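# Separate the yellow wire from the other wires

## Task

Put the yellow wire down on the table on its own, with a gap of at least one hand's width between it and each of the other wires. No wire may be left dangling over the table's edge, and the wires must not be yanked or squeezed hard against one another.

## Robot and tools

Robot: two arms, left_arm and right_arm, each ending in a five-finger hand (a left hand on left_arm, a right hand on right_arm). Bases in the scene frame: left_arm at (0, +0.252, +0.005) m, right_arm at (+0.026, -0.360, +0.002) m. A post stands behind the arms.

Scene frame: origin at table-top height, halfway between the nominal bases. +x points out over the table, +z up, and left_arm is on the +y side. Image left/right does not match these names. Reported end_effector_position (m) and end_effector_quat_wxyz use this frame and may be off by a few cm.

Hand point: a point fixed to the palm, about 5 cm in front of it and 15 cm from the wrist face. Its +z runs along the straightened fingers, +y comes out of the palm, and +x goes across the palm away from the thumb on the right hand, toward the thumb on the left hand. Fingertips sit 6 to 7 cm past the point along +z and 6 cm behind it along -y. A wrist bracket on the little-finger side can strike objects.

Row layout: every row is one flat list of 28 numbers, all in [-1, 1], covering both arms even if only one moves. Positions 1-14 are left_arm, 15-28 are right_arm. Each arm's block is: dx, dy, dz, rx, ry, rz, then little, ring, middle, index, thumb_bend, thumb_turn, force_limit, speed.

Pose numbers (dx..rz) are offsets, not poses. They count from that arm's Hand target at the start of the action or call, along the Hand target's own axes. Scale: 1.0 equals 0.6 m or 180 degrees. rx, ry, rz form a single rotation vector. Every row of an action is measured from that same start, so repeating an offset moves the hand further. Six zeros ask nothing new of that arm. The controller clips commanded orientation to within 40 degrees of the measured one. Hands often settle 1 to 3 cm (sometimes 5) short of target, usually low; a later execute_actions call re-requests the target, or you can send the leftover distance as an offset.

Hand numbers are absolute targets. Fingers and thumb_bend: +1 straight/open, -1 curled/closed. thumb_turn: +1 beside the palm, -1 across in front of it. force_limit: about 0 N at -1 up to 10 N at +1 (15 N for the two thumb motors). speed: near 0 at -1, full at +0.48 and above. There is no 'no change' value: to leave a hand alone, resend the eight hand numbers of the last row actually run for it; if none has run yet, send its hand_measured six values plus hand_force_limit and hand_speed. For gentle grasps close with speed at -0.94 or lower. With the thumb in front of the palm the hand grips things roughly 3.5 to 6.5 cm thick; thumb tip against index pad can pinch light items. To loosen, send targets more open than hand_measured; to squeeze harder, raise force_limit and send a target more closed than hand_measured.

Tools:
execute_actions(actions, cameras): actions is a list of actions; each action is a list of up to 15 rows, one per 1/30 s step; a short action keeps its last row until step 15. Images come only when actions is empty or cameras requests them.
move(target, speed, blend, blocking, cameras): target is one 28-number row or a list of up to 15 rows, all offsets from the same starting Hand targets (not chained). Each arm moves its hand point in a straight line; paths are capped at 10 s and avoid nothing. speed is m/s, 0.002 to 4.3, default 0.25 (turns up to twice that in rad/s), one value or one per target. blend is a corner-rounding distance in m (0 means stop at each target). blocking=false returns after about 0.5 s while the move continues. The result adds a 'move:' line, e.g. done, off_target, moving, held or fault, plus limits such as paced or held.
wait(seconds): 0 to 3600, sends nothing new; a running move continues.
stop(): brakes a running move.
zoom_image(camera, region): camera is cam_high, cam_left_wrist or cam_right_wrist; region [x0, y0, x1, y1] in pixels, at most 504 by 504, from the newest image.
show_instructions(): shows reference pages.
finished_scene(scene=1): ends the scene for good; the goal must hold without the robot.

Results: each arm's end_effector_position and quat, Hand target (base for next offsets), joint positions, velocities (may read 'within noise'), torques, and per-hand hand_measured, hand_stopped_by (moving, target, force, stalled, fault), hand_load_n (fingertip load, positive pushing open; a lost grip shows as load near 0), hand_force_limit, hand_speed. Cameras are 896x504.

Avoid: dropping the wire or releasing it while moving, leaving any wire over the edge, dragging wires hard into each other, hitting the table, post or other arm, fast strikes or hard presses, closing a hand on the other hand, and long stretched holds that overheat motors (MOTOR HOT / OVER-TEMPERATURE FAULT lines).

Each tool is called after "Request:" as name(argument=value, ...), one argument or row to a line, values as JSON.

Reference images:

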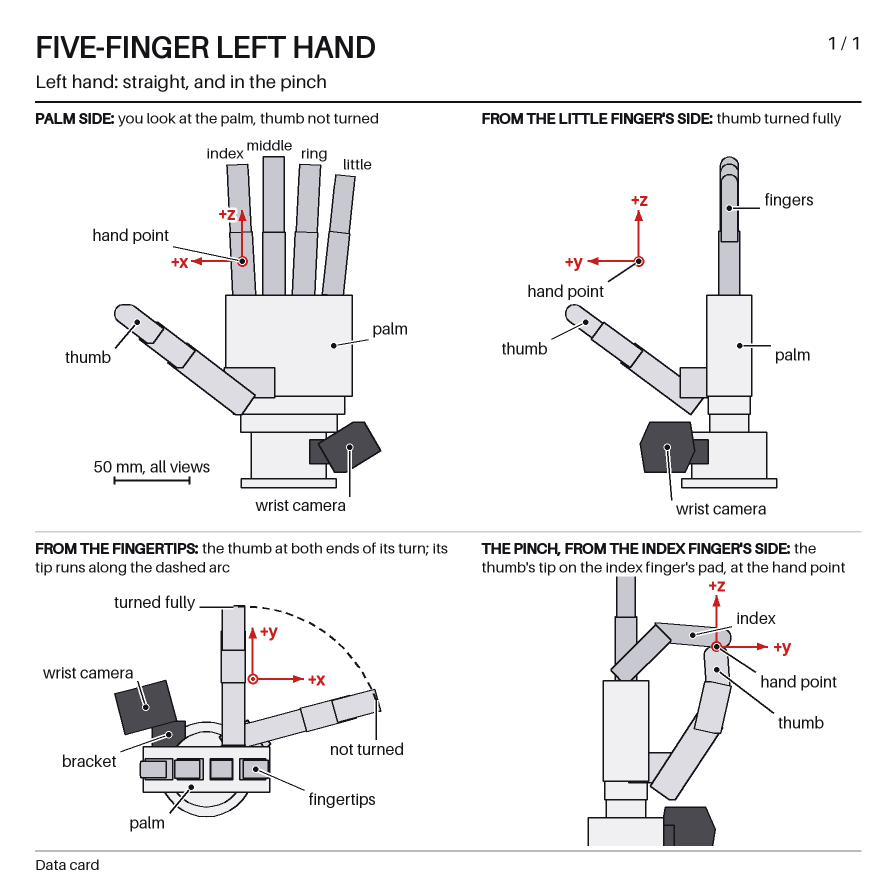

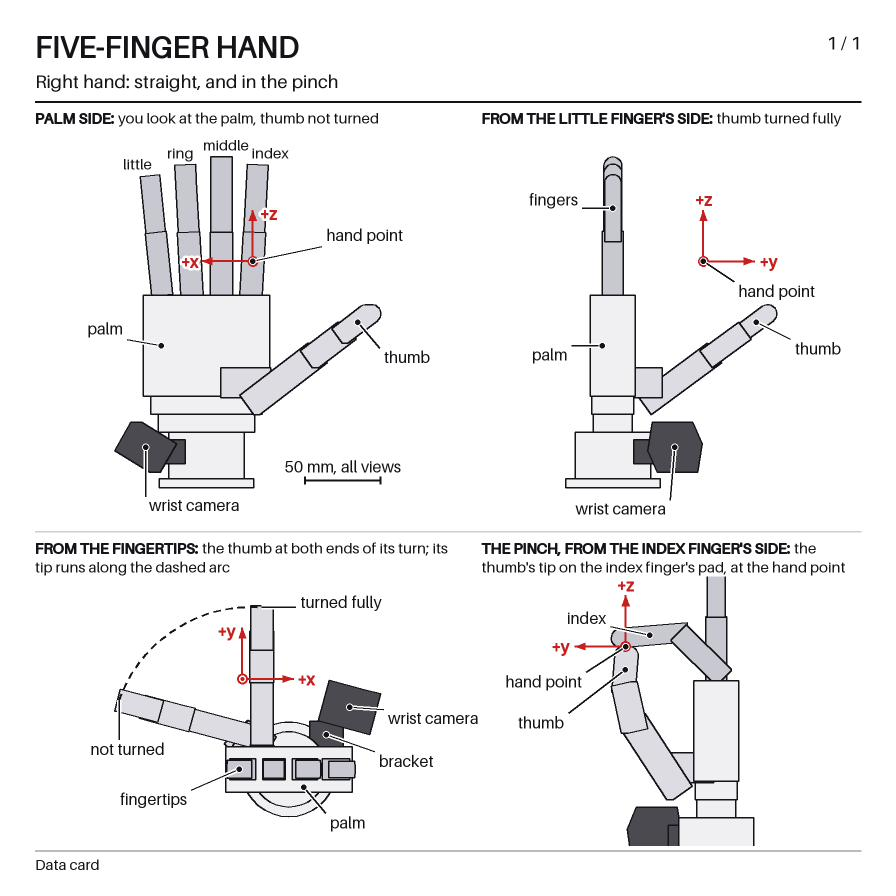

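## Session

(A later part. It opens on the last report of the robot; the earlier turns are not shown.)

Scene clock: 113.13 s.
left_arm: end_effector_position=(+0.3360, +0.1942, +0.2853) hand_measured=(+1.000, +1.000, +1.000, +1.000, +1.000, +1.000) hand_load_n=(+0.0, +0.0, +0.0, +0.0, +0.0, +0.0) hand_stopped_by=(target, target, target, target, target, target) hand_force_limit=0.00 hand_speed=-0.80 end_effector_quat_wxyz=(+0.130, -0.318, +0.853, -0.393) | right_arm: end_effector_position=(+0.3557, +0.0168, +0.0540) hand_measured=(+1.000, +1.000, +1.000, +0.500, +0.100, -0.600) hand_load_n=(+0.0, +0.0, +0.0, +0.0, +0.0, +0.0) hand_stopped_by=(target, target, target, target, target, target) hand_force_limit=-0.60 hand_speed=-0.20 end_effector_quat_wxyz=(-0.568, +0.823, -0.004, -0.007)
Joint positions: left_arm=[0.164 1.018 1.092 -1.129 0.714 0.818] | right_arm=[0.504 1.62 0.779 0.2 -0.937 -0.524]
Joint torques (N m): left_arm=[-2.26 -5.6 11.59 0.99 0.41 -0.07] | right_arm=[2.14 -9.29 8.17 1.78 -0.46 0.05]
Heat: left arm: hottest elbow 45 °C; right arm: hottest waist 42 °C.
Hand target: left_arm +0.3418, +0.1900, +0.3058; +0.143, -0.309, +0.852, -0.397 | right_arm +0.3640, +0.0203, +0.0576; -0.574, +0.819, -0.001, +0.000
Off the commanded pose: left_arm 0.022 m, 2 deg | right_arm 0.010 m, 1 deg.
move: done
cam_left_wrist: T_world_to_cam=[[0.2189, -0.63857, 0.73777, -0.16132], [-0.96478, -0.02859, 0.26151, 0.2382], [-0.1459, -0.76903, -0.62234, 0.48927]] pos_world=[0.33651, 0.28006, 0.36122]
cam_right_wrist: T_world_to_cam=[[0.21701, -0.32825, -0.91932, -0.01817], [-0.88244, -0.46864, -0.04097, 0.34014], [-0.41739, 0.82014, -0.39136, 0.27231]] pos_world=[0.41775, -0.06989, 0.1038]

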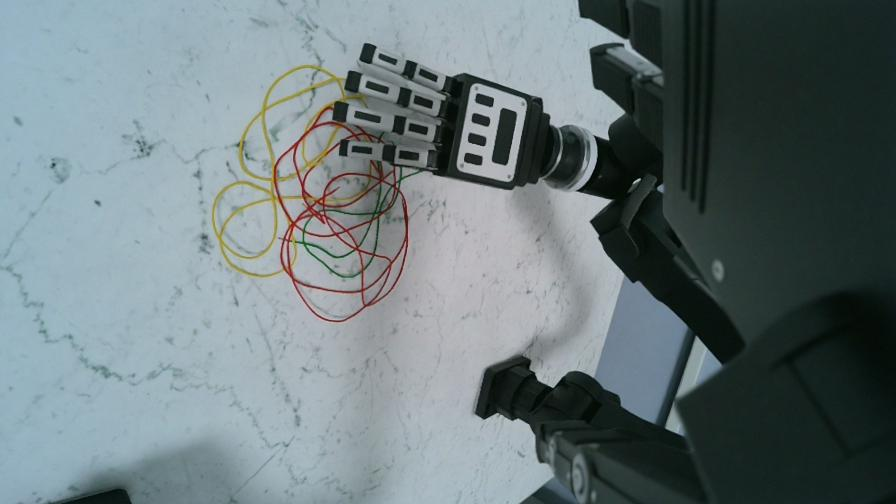

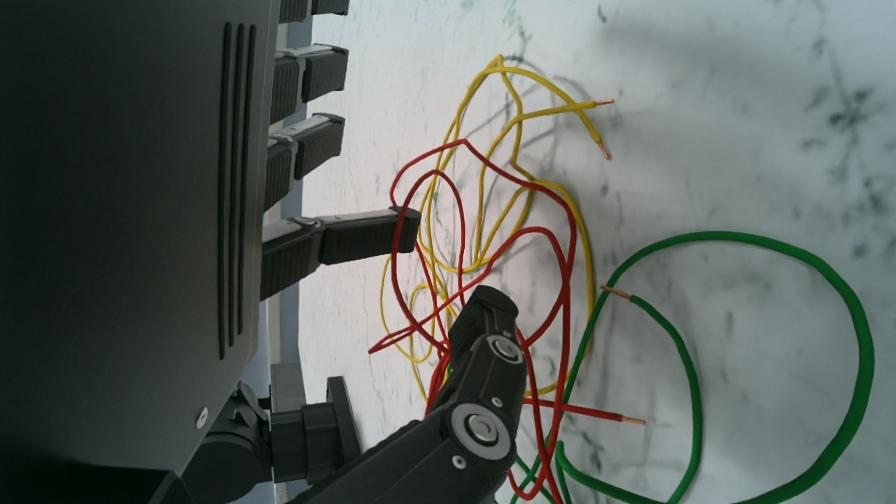

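Request:
move(
  target=[
    [0,0,0,0,0,0,1,1,1,1,1,1,0,-0.8,0,0,0,0,0,0,1,1,1,-0.3,0.1,-0.6,-0.6,-0.85],
  ],
  cameras=["cam_left_wrist","cam_right_wrist"],
  speed=0.04,
)

Request:
zoom_image(
  camera="cam_right_wrist",
  region=[360, 150, 580, 370],
)

Request:
zoom_image(
  camera="cam_left_wrist",
  region=[340, 110, 440, 210],
)

Scene clock: 115.73 s.
left_arm: end_effector_position=(+0.3360, +0.1942, +0.2853) hand_measured=(+1.000, +1.000, +1.000, +1.000, +1.000, +1.000) hand_load_n=(+0.0, +0.0, +0.0, +0.0, +0.0, +0.0) hand_stopped_by=(target, target, target, target, target, target) hand_force_limit=0.00 hand_speed=-0.80 end_effector_quat_wxyz=(+0.130, -0.318, +0.853, -0.393) | right_arm: end_effector_position=(+0.3557, +0.0168, +0.0540) hand_measured=(+1.000, +1.000, +1.000, -0.236, +0.100, -0.600) hand_load_n=(+0.0, +0.0, +0.5, +4.5, +0.5, +0.0) hand_stopped_by=(target, target, target, force, target, target) hand_force_limit=-0.60 hand_speed=-0.85 end_effector_quat_wxyz=(-0.568, +0.823, -0.004, -0.007)
Joint positions: left_arm=[0.164 1.018 1.092 -1.129 0.714 0.818] | right_arm=[0.504 1.62 0.779 0.2 -0.937 -0.524]
Joint torques (N m): left_arm=[-2.02 -5.6 11.75 0.91 0.46 -0.05] | right_arm=[1.85 -9.76 8.21 1.94 -0.46 0]
Heat: left arm: hottest elbow 45 °C; right arm: hottest waist 42 °C.
Hand target: left_arm +0.3418, +0.1900, +0.3058; +0.143, -0.309, +0.852, -0.397 | right_arm +0.3640, +0.0203, +0.0576; -0.574, +0.819, -0.001, +0.000
Off the commanded pose: left_arm 0.022 m, 2 deg | right_arm 0.010 m, 1 deg.
move: done
cam_left_wrist: T_world_to_cam=[[0.2189, -0.63857, 0.73777, -0.16132], [-0.96478, -0.02859, 0.26151, 0.2382], [-0.1459, -0.76903, -0.62234, 0.48927]] pos_world=[0.33651, 0.28006, 0.36122]
cam_right_wrist: T_world_to_cam=[[0.21701, -0.32825, -0.91932, -0.01817], [-0.88244, -0.46864, -0.04097, 0.34014], [-0.41739, 0.82014, -0.39136, 0.27231]] pos_world=[0.41775, -0.06989, 0.1038]

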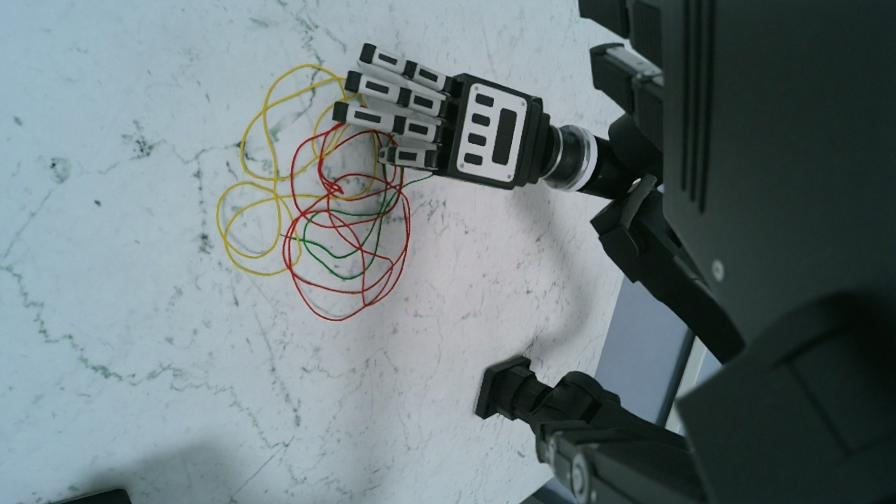

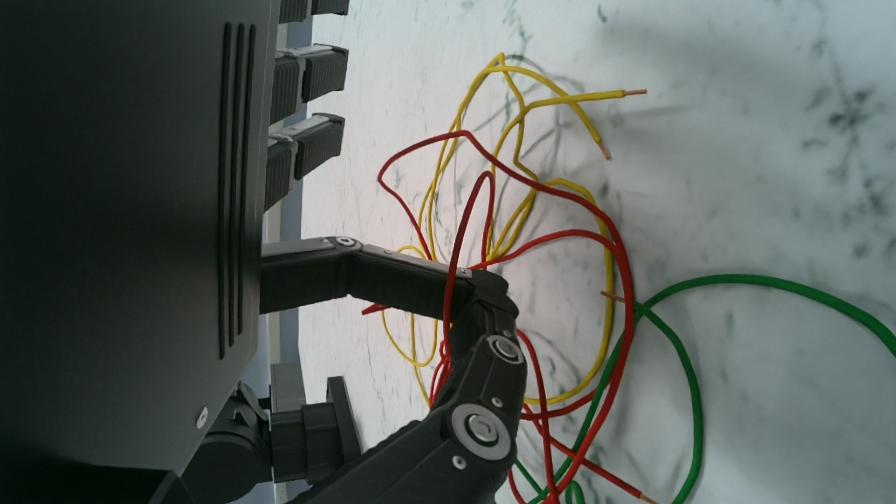

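Scaled by 2.291 from the camera's image (finer frame: 1280x720).

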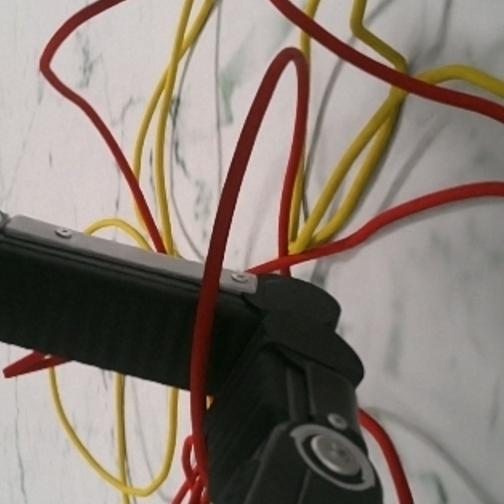

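Scaled by 5.040 from the camera's image (finer frame: 1280x720).

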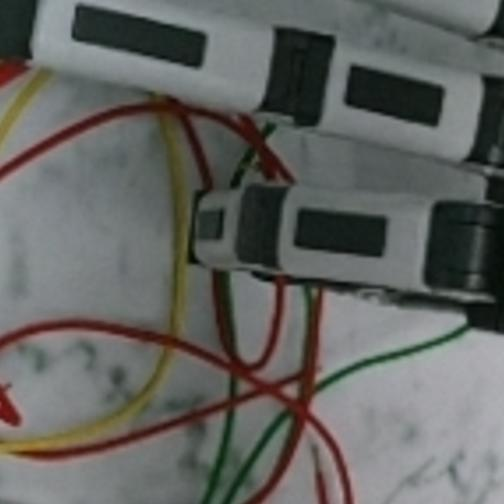

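Request:
move(
  target=[
    [0,0,0,0,0,0,1,1,1,1,1,1,0,-0.8,0,-0.075,-0.036,0,0,0,1,1,1,-0.3,0.1,-0.6,-0.6,-0.85],
  ],
  cameras=["cam_left_wrist","cam_right_wrist"],
  speed=0.04,
)

Request:
zoom_image(
  camera="cam_left_wrist",
  region=[200, 40, 480, 340],
)

Scene clock: 117.90 s.
left_arm: end_effector_position=(+0.3360, +0.1942, +0.2853) hand_measured=(+1.000, +1.000, +1.000, +1.000, +1.000, +1.000) hand_load_n=(+0.0, +0.0, +0.0, +0.0, +0.0, +0.0) hand_stopped_by=(target, target, target, target, target, target) hand_force_limit=0.00 hand_speed=-0.80 end_effector_quat_wxyz=(+0.130, -0.318, +0.853, -0.393) | right_arm: end_effector_position=(+0.3486, +0.0108, +0.0890) hand_measured=(+1.000, +1.000, +1.000, -0.236, +0.100, -0.600) hand_load_n=(+0.0, +0.0, +0.0, +4.5, +0.5, +0.0) hand_stopped_by=(target, target, target, force, target, target) hand_force_limit=-0.60 hand_speed=-0.85 end_effector_quat_wxyz=(-0.565, +0.825, -0.011, -0.017)
Joint positions: left_arm=[0.164 1.018 1.092 -1.129 0.714 0.818] | right_arm=[0.499 1.527 0.798 0.063 -0.945 -0.524]
Joint torques (N m): left_arm=[-2.14 -6.01 11.6 0.91 0.41 -0.09] | right_arm=[1.38 -10.52 10.77 0.95 -0.47 -0.06]
Heat: left arm: hottest elbow 45 °C; right arm: hottest waist 42 °C.
Hand target: left_arm +0.3418, +0.1900, +0.3058; +0.143, -0.309, +0.852, -0.397 | right_arm +0.3640, +0.0152, +0.1072; -0.574, +0.819, -0.001, +0.000
Off the commanded pose: left_arm 0.022 m, 2 deg | right_arm 0.024 m, 3 deg.
move: off_target (right_arm)
cam_left_wrist: T_world_to_cam=[[0.2189, -0.63857, 0.73777, -0.16132], [-0.96478, -0.02859, 0.26151, 0.2382], [-0.1459, -0.76903, -0.62234, 0.48927]] pos_world=[0.33651, 0.28006, 0.36122]
cam_right_wrist: T_world_to_cam=[[0.19575, -0.33567, -0.92141, 0.02117], [-0.88264, -0.46976, -0.01638, 0.33033], [-0.42734, 0.81649, -0.38824, 0.2912]] pos_world=[0.41186, -0.07549, 0.13797]

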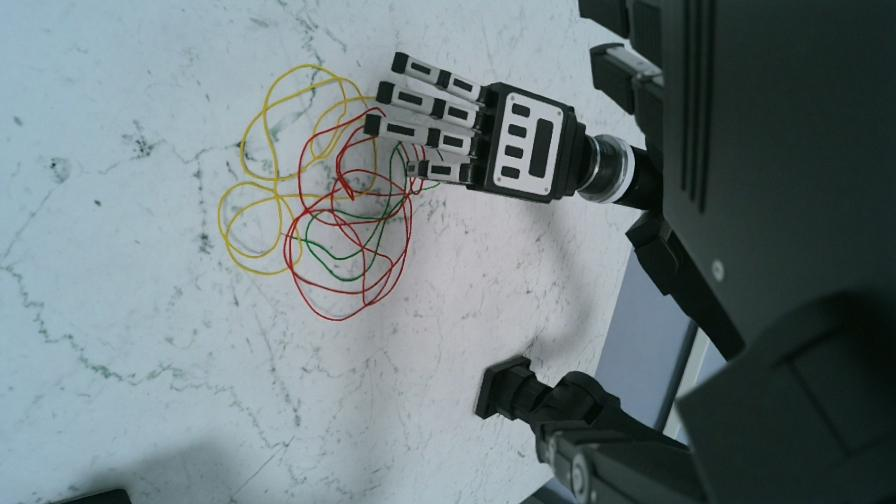

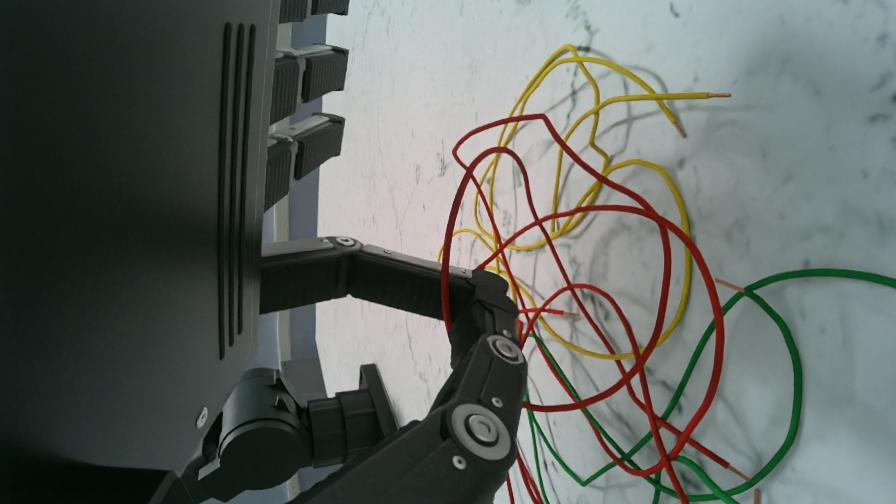

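Scaled by 1.680 from the camera's image (finer frame: 1280x720).

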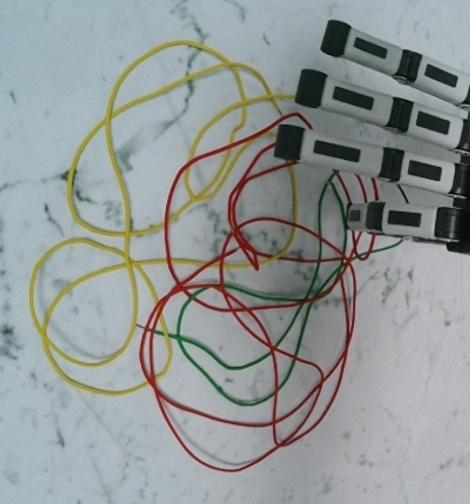

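Request:
move(
  target=[
    [0,0,0,0,0,0,1,1,1,1,1,1,0,-0.8,0,-0.114,-0.077,0,0,0,1,1,1,-0.3,0.1,-0.6,-0.6,-0.85],
  ],
  cameras=["cam_left_wrist","cam_right_wrist"],
  speed=0.05,
)

Request:
zoom_image(
  camera="cam_left_wrist",
  region=[200, 40, 480, 340],
)

Scene clock: 120.50 s.
left_arm: end_effector_position=(+0.3360, +0.1942, +0.2853) hand_measured=(+1.000, +1.000, +1.000, +1.000, +1.000, +1.000) hand_load_n=(+0.0, -0.5, +0.0, +0.0, +0.0, +0.0) hand_stopped_by=(target, target, target, target, target, target) hand_force_limit=0.00 hand_speed=-0.80 end_effector_quat_wxyz=(+0.130, -0.318, +0.853, -0.393) | right_arm: end_effector_position=(+0.3498, -0.0081, +0.1659) hand_measured=(+1.000, +1.000, +1.000, -0.236, +0.100, -0.600) hand_load_n=(+0.0, +0.0, +0.0, +4.5, +0.5, +0.0) hand_stopped_by=(target, target, target, force, target, target) hand_force_limit=-0.60 hand_speed=-0.85 end_effector_quat_wxyz=(-0.564, +0.825, -0.014, -0.020)
Joint positions: left_arm=[0.164 1.018 1.092 -1.129 0.714 0.818] | right_arm=[0.457 1.375 0.888 -0.219 -0.978 -0.563]
Joint torques (N m): left_arm=[-2.43 -5.77 11.64 0.98 0.35 -0.09] | right_arm=[1.49 -9.58 12.4 0.98 -0.52 -0.06]
Heat: left arm: hottest elbow 44 °C; right arm: hottest waist 42 °C.
Hand target: left_arm +0.3418, +0.1900, +0.3058; +0.143, -0.309, +0.852, -0.397 | right_arm +0.3640, -0.0048, +0.1873; -0.574, +0.819, -0.001, +0.000
Off the commanded pose: left_arm 0.022 m, 2 deg | right_arm 0.026 m, 3 deg.
move: off_target (right_arm)
cam_left_wrist: T_world_to_cam=[[0.2189, -0.63857, 0.73777, -0.16132], [-0.96478, -0.02859, 0.26151, 0.2382], [-0.1459, -0.76903, -0.62234, 0.48927]] pos_world=[0.33651, 0.28006, 0.36122]
cam_right_wrist: T_world_to_cam=[[0.18713, -0.33693, -0.92275, 0.08875], [-0.8838, -0.46779, -0.00842, 0.32289], [-0.42881, 0.8171, -0.38532, 0.33697]] pos_world=[0.41326, -0.09439, 0.21446]

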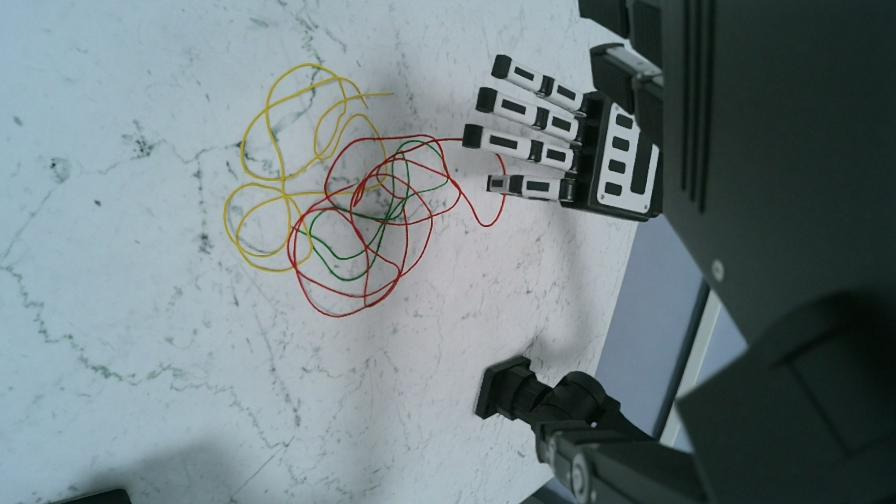

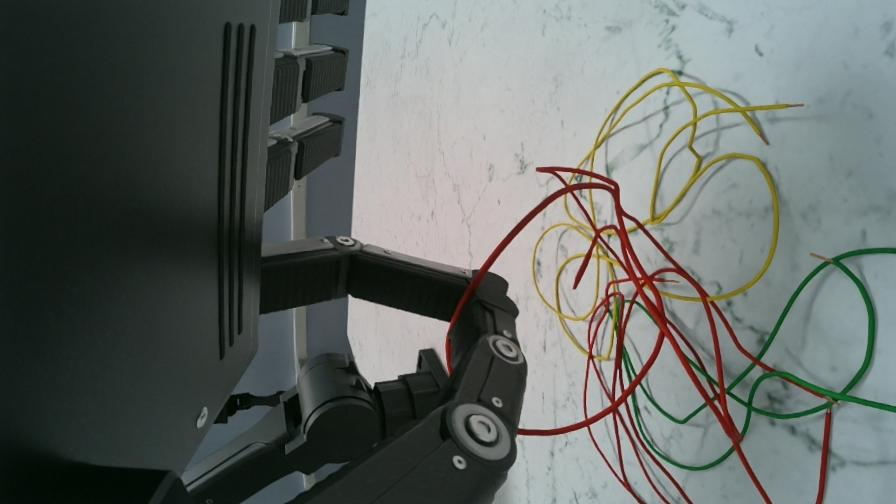

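Scaled by 1.680 from the camera's image (finer frame: 1280x720).

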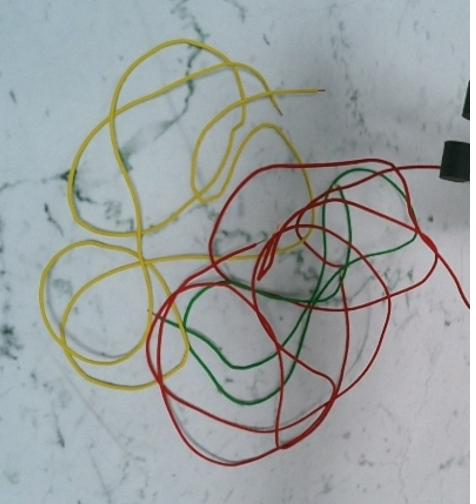

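Request:
move(
  target=[
    [0,0,0,0,0,0,1,1,1,1,1,1,0,-0.8,-0.0167,-0.081,-0.118,0,0,0,1,1,1,-0.3,0.1,-0.6,-0.6,-0.85],
  ],
  cameras=["cam_left_wrist","cam_right_wrist","cam_high"],
  speed=0.05,
)

Request:
zoom_image(
  camera="cam_left_wrist",
  region=[200, 40, 500, 340],
)

Scene clock: 123.40 s.
left_arm: end_effector_position=(+0.3360, +0.1942, +0.2853) hand_measured=(+1.000, +1.000, +1.000, +1.000, +1.000, +1.000) hand_load_n=(+0.0, +0.0, +0.0, +0.0, +0.0, +0.0) hand_stopped_by=(target, target, target, target, target, target) hand_force_limit=0.00 hand_speed=-0.80 end_effector_quat_wxyz=(+0.130, -0.318, +0.853, -0.393) | right_arm: end_effector_position=(+0.3423, -0.0561, +0.2346) hand_measured=(+1.000, +1.000, +1.000, -0.236, +0.100, -0.600) hand_load_n=(+0.0, +0.0, +0.0, +4.5, +0.5, +0.0) hand_stopped_by=(target, target, target, force, target, target) hand_force_limit=-0.60 hand_speed=-0.85 end_effector_quat_wxyz=(-0.565, +0.824, -0.015, -0.021)
Joint positions: left_arm=[0.164 1.018 1.092 -1.129 0.714 0.818] | right_arm=[0.354 1.238 0.974 -0.553 -1.055 -0.691]
Joint torques (N m): left_arm=[-2.14 -6.12 11.73 0.85 0.32 -0.09] | right_arm=[1.85 -8.53 13.29 0.85 -0.6 -0.1]
Heat: left arm: hottest elbow 44 °C; right arm: hottest waist 42 °C.
Hand target: left_arm +0.3418, +0.1900, +0.3058; +0.143, -0.309, +0.852, -0.397 | right_arm +0.3540, -0.0547, +0.2574; -0.574, +0.819, -0.001, +0.000
Off the commanded pose: left_arm 0.022 m, 2 deg | right_arm 0.025 m, 3 deg.
move: off_target (right_arm)
cam_left_wrist: T_world_to_cam=[[0.2189, -0.63857, 0.73777, -0.16132], [-0.96478, -0.02859, 0.26151, 0.2382], [-0.1459, -0.76903, -0.62234, 0.48927]] pos_world=[0.33651, 0.28006, 0.36122]
cam_right_wrist: T_world_to_cam=[[0.18339, -0.33453, -0.92437, 0.13912], [-0.88413, -0.4672, -0.00633, 0.29409], [-0.42974, 0.81842, -0.38144, 0.39898]] pos_world=[0.40596, -0.14259, 0.28264]

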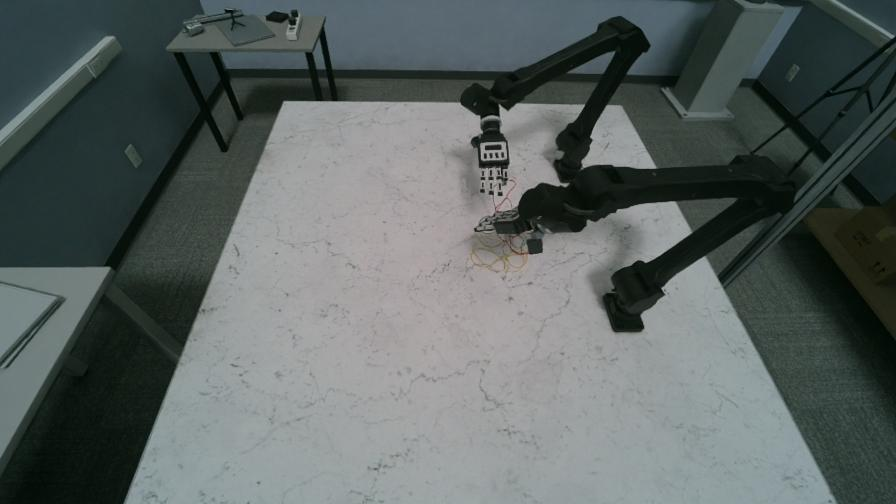

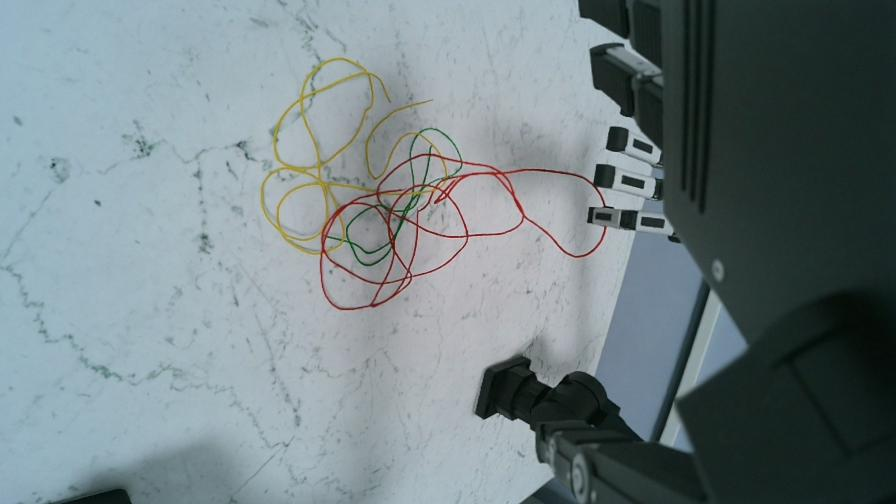

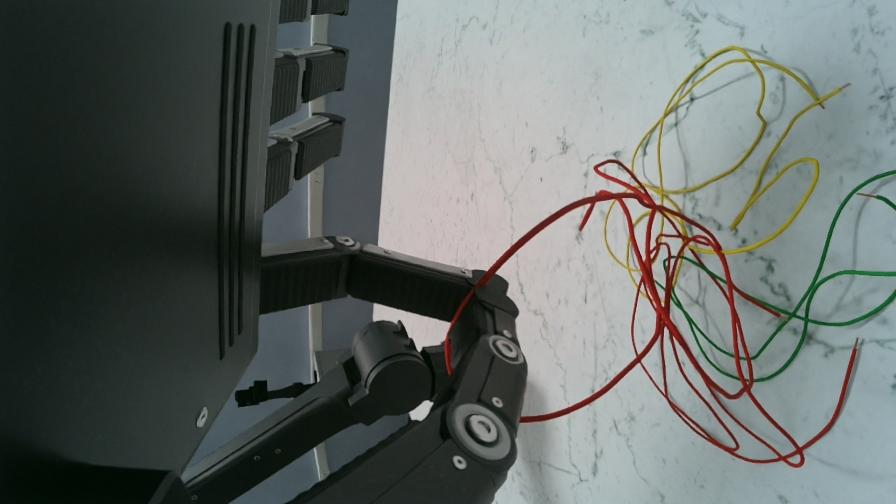

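Scaled by 1.680 from the camera's image (finer frame: 1280x720).

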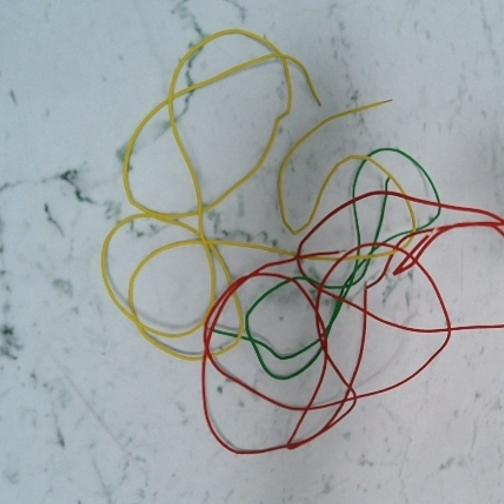

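Request:
zoom_image(
  camera="cam_left_wrist",
  region=[360, 110, 480, 230],
)

Request:
zoom_image(
  camera="cam_left_wrist",
  region=[290, 160, 400, 270],
)

Request:
zoom_image(
  camera="cam_right_wrist",
  region=[570, 30, 896, 356],
)

Scaled by 4.200 from the camera's image (finer frame: 1280x720).

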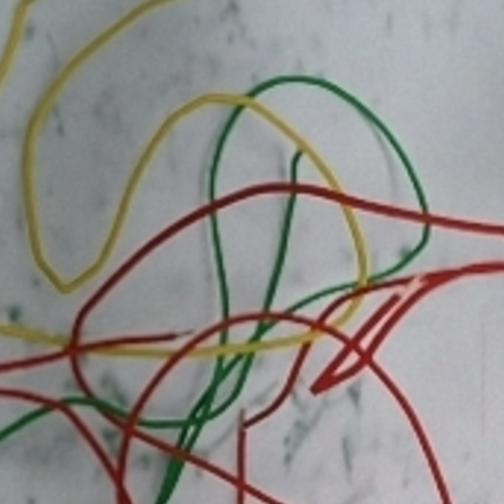

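Scaled by 4.582 from the camera's image (finer frame: 1280x720).

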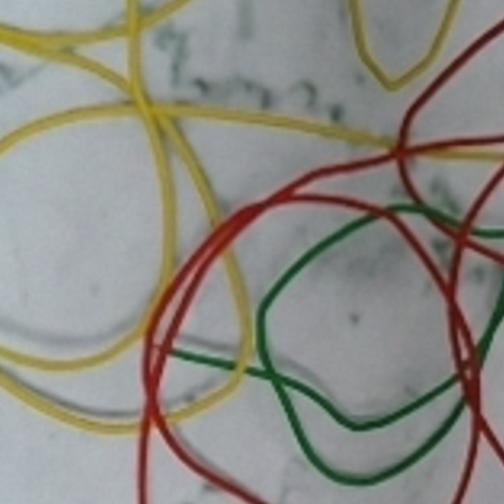

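Scaled by 1.546 from the camera's image (finer frame: 1280x720).

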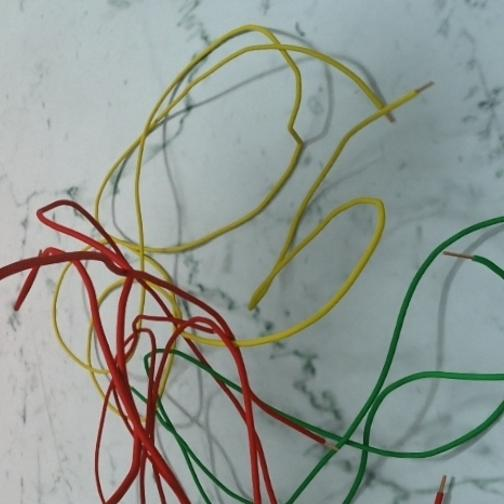

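Request:
zoom_image(
  camera="cam_left_wrist",
  region=[365, 175, 405, 215],
)

Request:
zoom_image(
  camera="cam_left_wrist",
  region=[400, 170, 450, 210],
)

Request:
zoom_image(
  camera="cam_left_wrist",
  region=[310, 220, 350, 260],
)

Request:
zoom_image(
  camera="cam_left_wrist",
  region=[400, 125, 450, 175],
)

Request:
zoom_image(
  camera="cam_right_wrist",
  region=[590, 150, 710, 300],
)

Scaled by 12.600 from the camera's image (finer frame: 1280x720).

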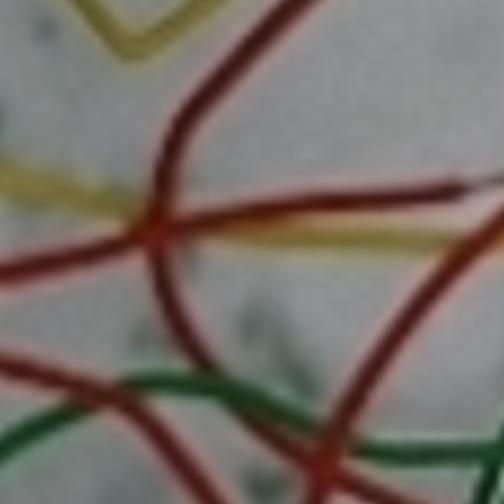

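Scaled by 10.080 from the camera's image (finer frame: 1280x720).

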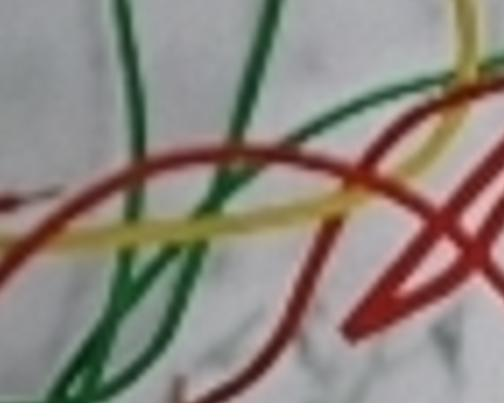

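Scaled by 12.600 from the camera's image (finer frame: 1280x720).

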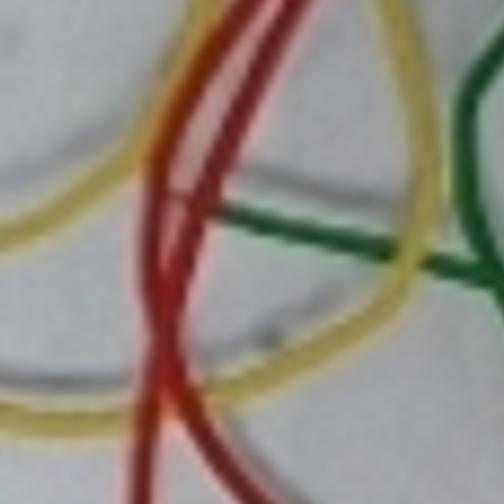

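Scaled by 10.080 from the camera's image (finer frame: 1280x720).

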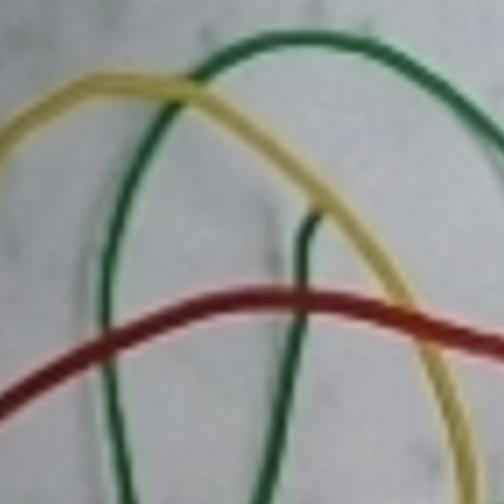

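Scaled by 3.360 from the camera's image (finer frame: 1280x720).

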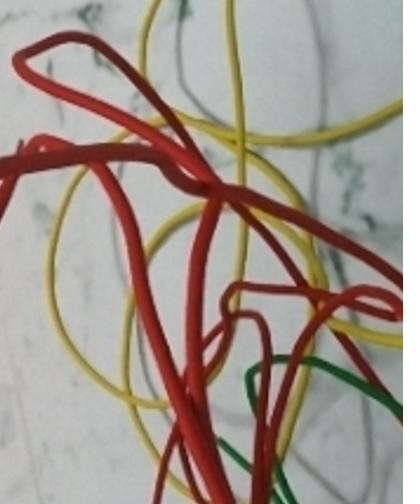

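Request:
move(
  target=[
    [0,0,0,0,0,0,1,1,1,1,1,1,0,-0.8,0,-0.1567,-0.057,0,0,0,1,1,1,-0.3,0.1,-0.6,-0.6,-0.85],
  ],
  cameras=["cam_left_wrist","cam_right_wrist","cam_high"],
  speed=0.04,
)

Request:
zoom_image(
  camera="cam_left_wrist",
  region=[230, 30, 530, 330],
)

Scene clock: 128.17 s.
left_arm: end_effector_position=(+0.3360, +0.1942, +0.2853) hand_measured=(+1.000, +1.000, +1.000, +1.000, +1.000, +1.000) hand_load_n=(+0.0, +0.0, +0.0, +0.0, +0.0, +0.0) hand_stopped_by=(target, target, target, target, target, target) hand_force_limit=0.00 hand_speed=-0.80 end_effector_quat_wxyz=(+0.130, -0.318, +0.853, -0.393) | right_arm: end_effector_position=(+0.3470, -0.0541, +0.3329) hand_measured=(+1.000, +1.000, +1.000, -0.236, +0.100, -0.600) hand_load_n=(+0.0, +0.0, +0.0, +4.5, +0.5, +0.0) hand_stopped_by=(target, target, target, force, target, target) hand_force_limit=-0.60 hand_speed=-0.85 end_effector_quat_wxyz=(-0.565, +0.825, -0.016, -0.022)
Joint positions: left_arm=[0.164 1.018 1.092 -1.129 0.714 0.818] | right_arm=[0.354 1.218 1.217 -0.819 -1.055 -0.692]
Joint torques (N m): left_arm=[-2.49 -6.01 11.75 1.01 0.37 -0.04] | right_arm=[1.73 -8.41 13.93 0.8 -0.61 -0.11]
Heat: left arm: hottest elbow 44 °C; right arm: hottest waist 42 °C.
Hand target: left_arm +0.3418, +0.1900, +0.3058; +0.143, -0.309, +0.852, -0.397 | right_arm +0.3540, -0.0547, +0.3574; -0.574, +0.819, +0.000, +0.000
Off the commanded pose: left_arm 0.022 m, 2 deg | right_arm 0.025 m, 3 deg.
move: off_target (right_arm)
cam_left_wrist: T_world_to_cam=[[0.2189, -0.63857, 0.73777, -0.16132], [-0.96478, -0.02859, 0.26151, 0.2382], [-0.1459, -0.76903, -0.62234, 0.48927]] pos_world=[0.33651, 0.28006, 0.36122]
cam_right_wrist: T_world_to_cam=[[0.1821, -0.33507, -0.92443, 0.23025], [-0.88392, -0.46761, -0.00462, 0.2991], [-0.43072, 0.81796, -0.38133, 0.43719]] pos_world=[0.41076, -0.14059, 0.38094]

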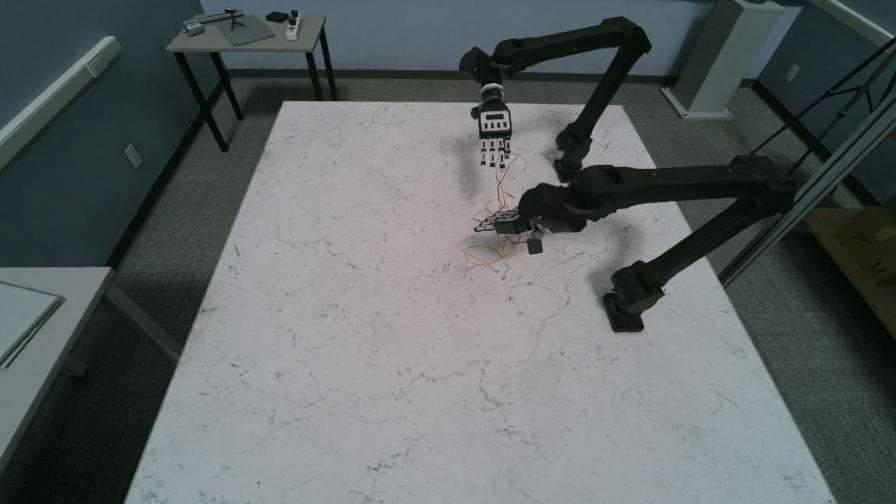

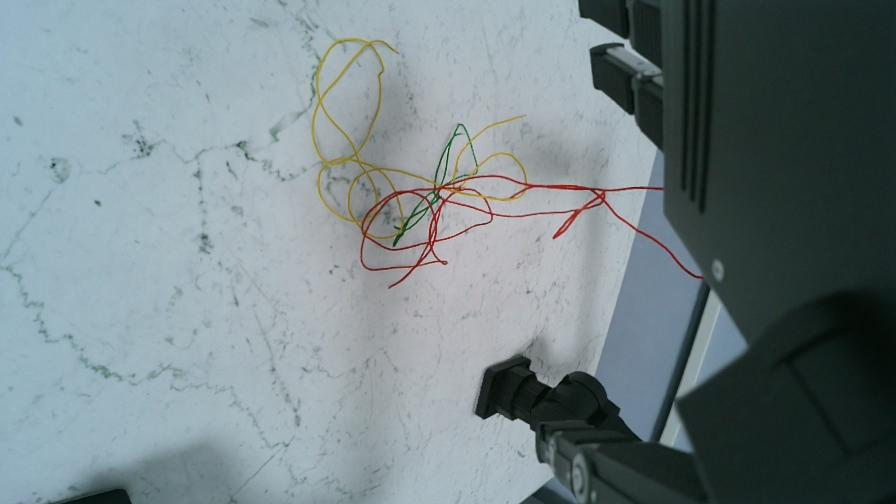

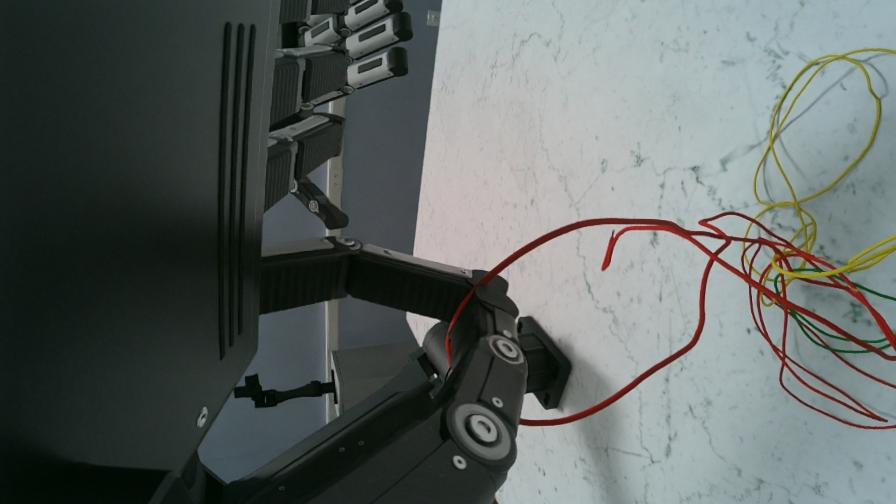

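Scaled by 1.680 from the camera's image (finer frame: 1280x720).

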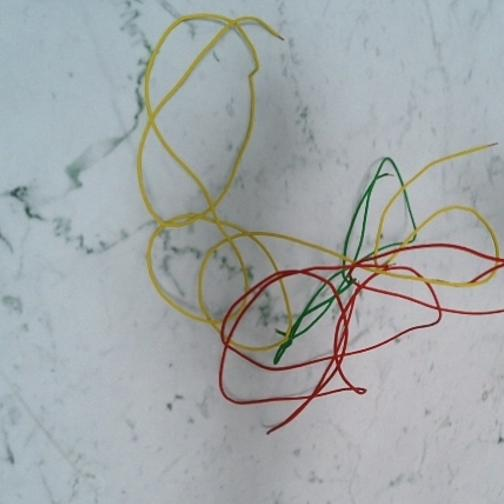

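Request:
zoom_image(
  camera="cam_left_wrist",
  region=[410, 100, 550, 240],
)

Request:
zoom_image(
  camera="cam_left_wrist",
  region=[420, 150, 480, 210],
)

Request:
zoom_image(
  camera="cam_left_wrist",
  region=[490, 150, 550, 210],
)

Request:
zoom_image(
  camera="cam_right_wrist",
  region=[690, 180, 896, 440],
)

Scaled by 3.600 from the camera's image (finer frame: 1280x720).

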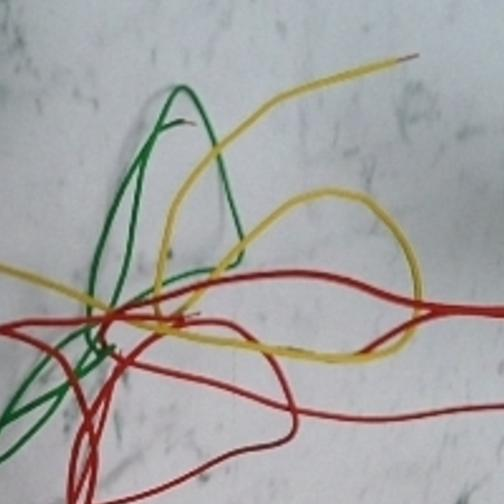

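Scaled by 8.400 from the camera's image (finer frame: 1280x720).

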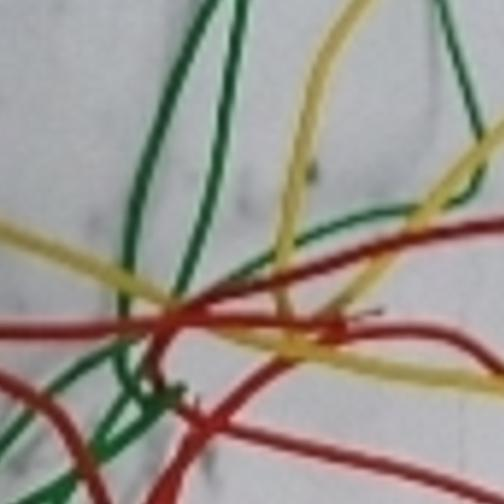

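Scaled by 8.400 from the camera's image (finer frame: 1280x720).

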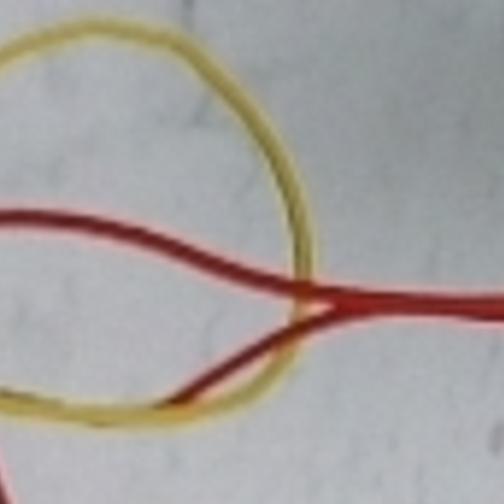

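Scaled by 1.938 from the camera's image (finer frame: 1280x720).

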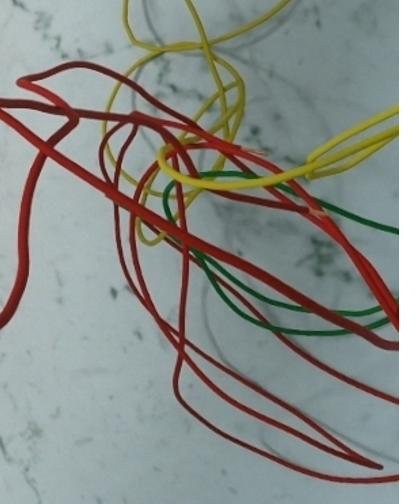

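Request:
move(
  target=[
    [0,0,0,0,0,0,1,1,1,1,1,1,0,-0.8,0,-0.094,-0.034,0,0,0,1,1,1,-0.3,0.1,-0.6,-0.6,-0.85],
  ],
  cameras=["cam_left_wrist","cam_right_wrist"],
  speed=0.03,
)

Request:
zoom_image(
  camera="cam_left_wrist",
  region=[300, 20, 600, 320],
)

Scene clock: 132.17 s.
left_arm: end_effector_position=(+0.3360, +0.1942, +0.2853) hand_measured=(+1.000, +1.000, +1.000, +1.000, +1.000, +1.000) hand_load_n=(+0.0, +0.0, +0.0, +0.0, -0.5, +0.0) hand_stopped_by=(target, target, target, target, target, target) hand_force_limit=0.00 hand_speed=-0.80 end_effector_quat_wxyz=(+0.130, -0.318, +0.853, -0.393) | right_arm: end_effector_position=(+0.3455, -0.0547, +0.4008) hand_measured=(+1.000, +1.000, +1.000, -0.236, +0.100, -0.600) hand_load_n=(+0.0, +0.0, -0.5, +4.5, +1.0, +0.0) hand_stopped_by=(target, target, target, force, target, target) hand_force_limit=-0.60 hand_speed=-0.85 end_effector_quat_wxyz=(-0.568, +0.823, -0.010, -0.014)
Joint positions: left_arm=[0.164 1.018 1.092 -1.129 0.714 0.818] | right_arm=[0.354 1.219 1.393 -0.973 -1.055 -0.692]
Joint torques (N m): left_arm=[-2.32 -6.3 11.52 0.95 0.32 -0.07] | right_arm=[1.67 -6.95 13.85 0.69 -0.58 -0.13]
Heat: left arm: hottest elbow 44 °C; right arm: hottest waist 42 °C.
Hand target: left_arm +0.3418, +0.1900, +0.3058; +0.143, -0.309, +0.852, -0.397 | right_arm +0.3541, -0.0545, +0.4173; -0.574, +0.819, +0.000, +0.000
Off the commanded pose: left_arm 0.022 m, 2 deg | right_arm 0.019 m, 2 deg.
move: off_target (right_arm)
cam_left_wrist: T_world_to_cam=[[0.2189, -0.63857, 0.73777, -0.16132], [-0.96478, -0.02859, 0.26151, 0.2382], [-0.1459, -0.76903, -0.62234, 0.48927]] pos_world=[0.33651, 0.28006, 0.36122]
cam_right_wrist: T_world_to_cam=[[0.1997, -0.3278, -0.9234, 0.28709], [-0.88364, -0.46748, -0.02515, 0.30586], [-0.42343, 0.82098, -0.38301, 0.46127]] pos_world=[0.40825, -0.14159, 0.44947]

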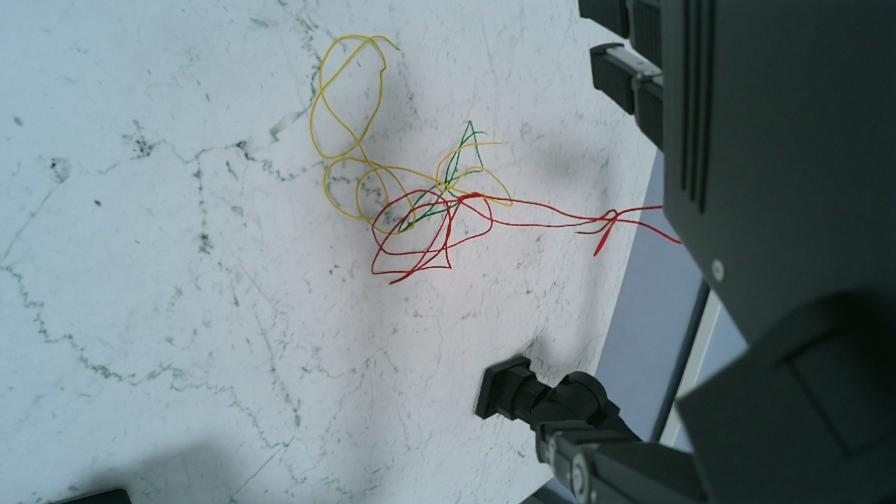

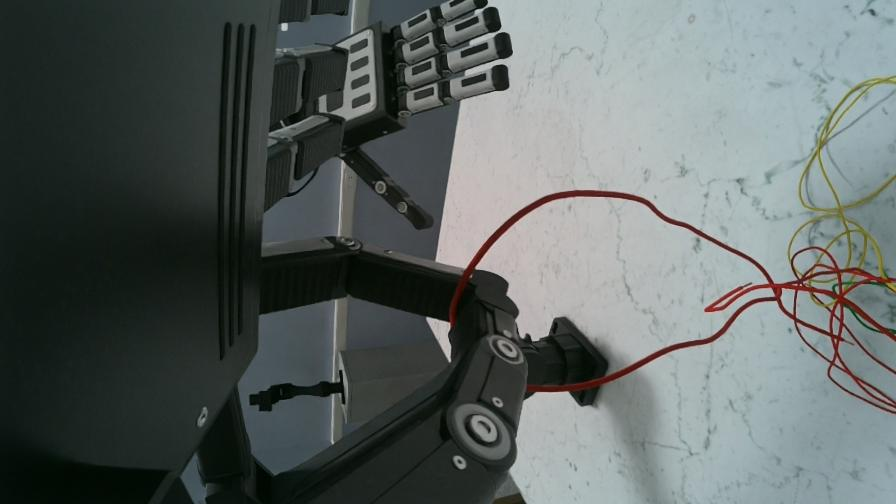

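Scaled by 1.680 from the camera's image (finer frame: 1280x720).

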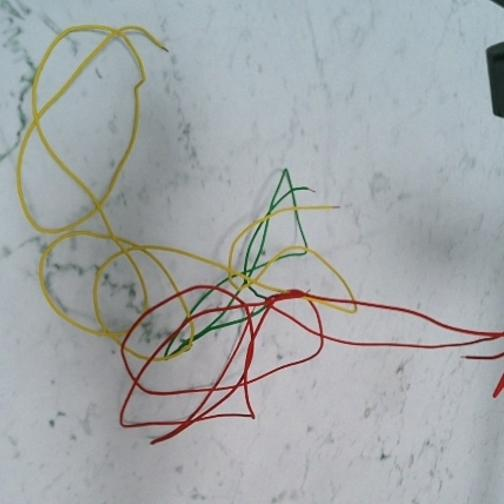

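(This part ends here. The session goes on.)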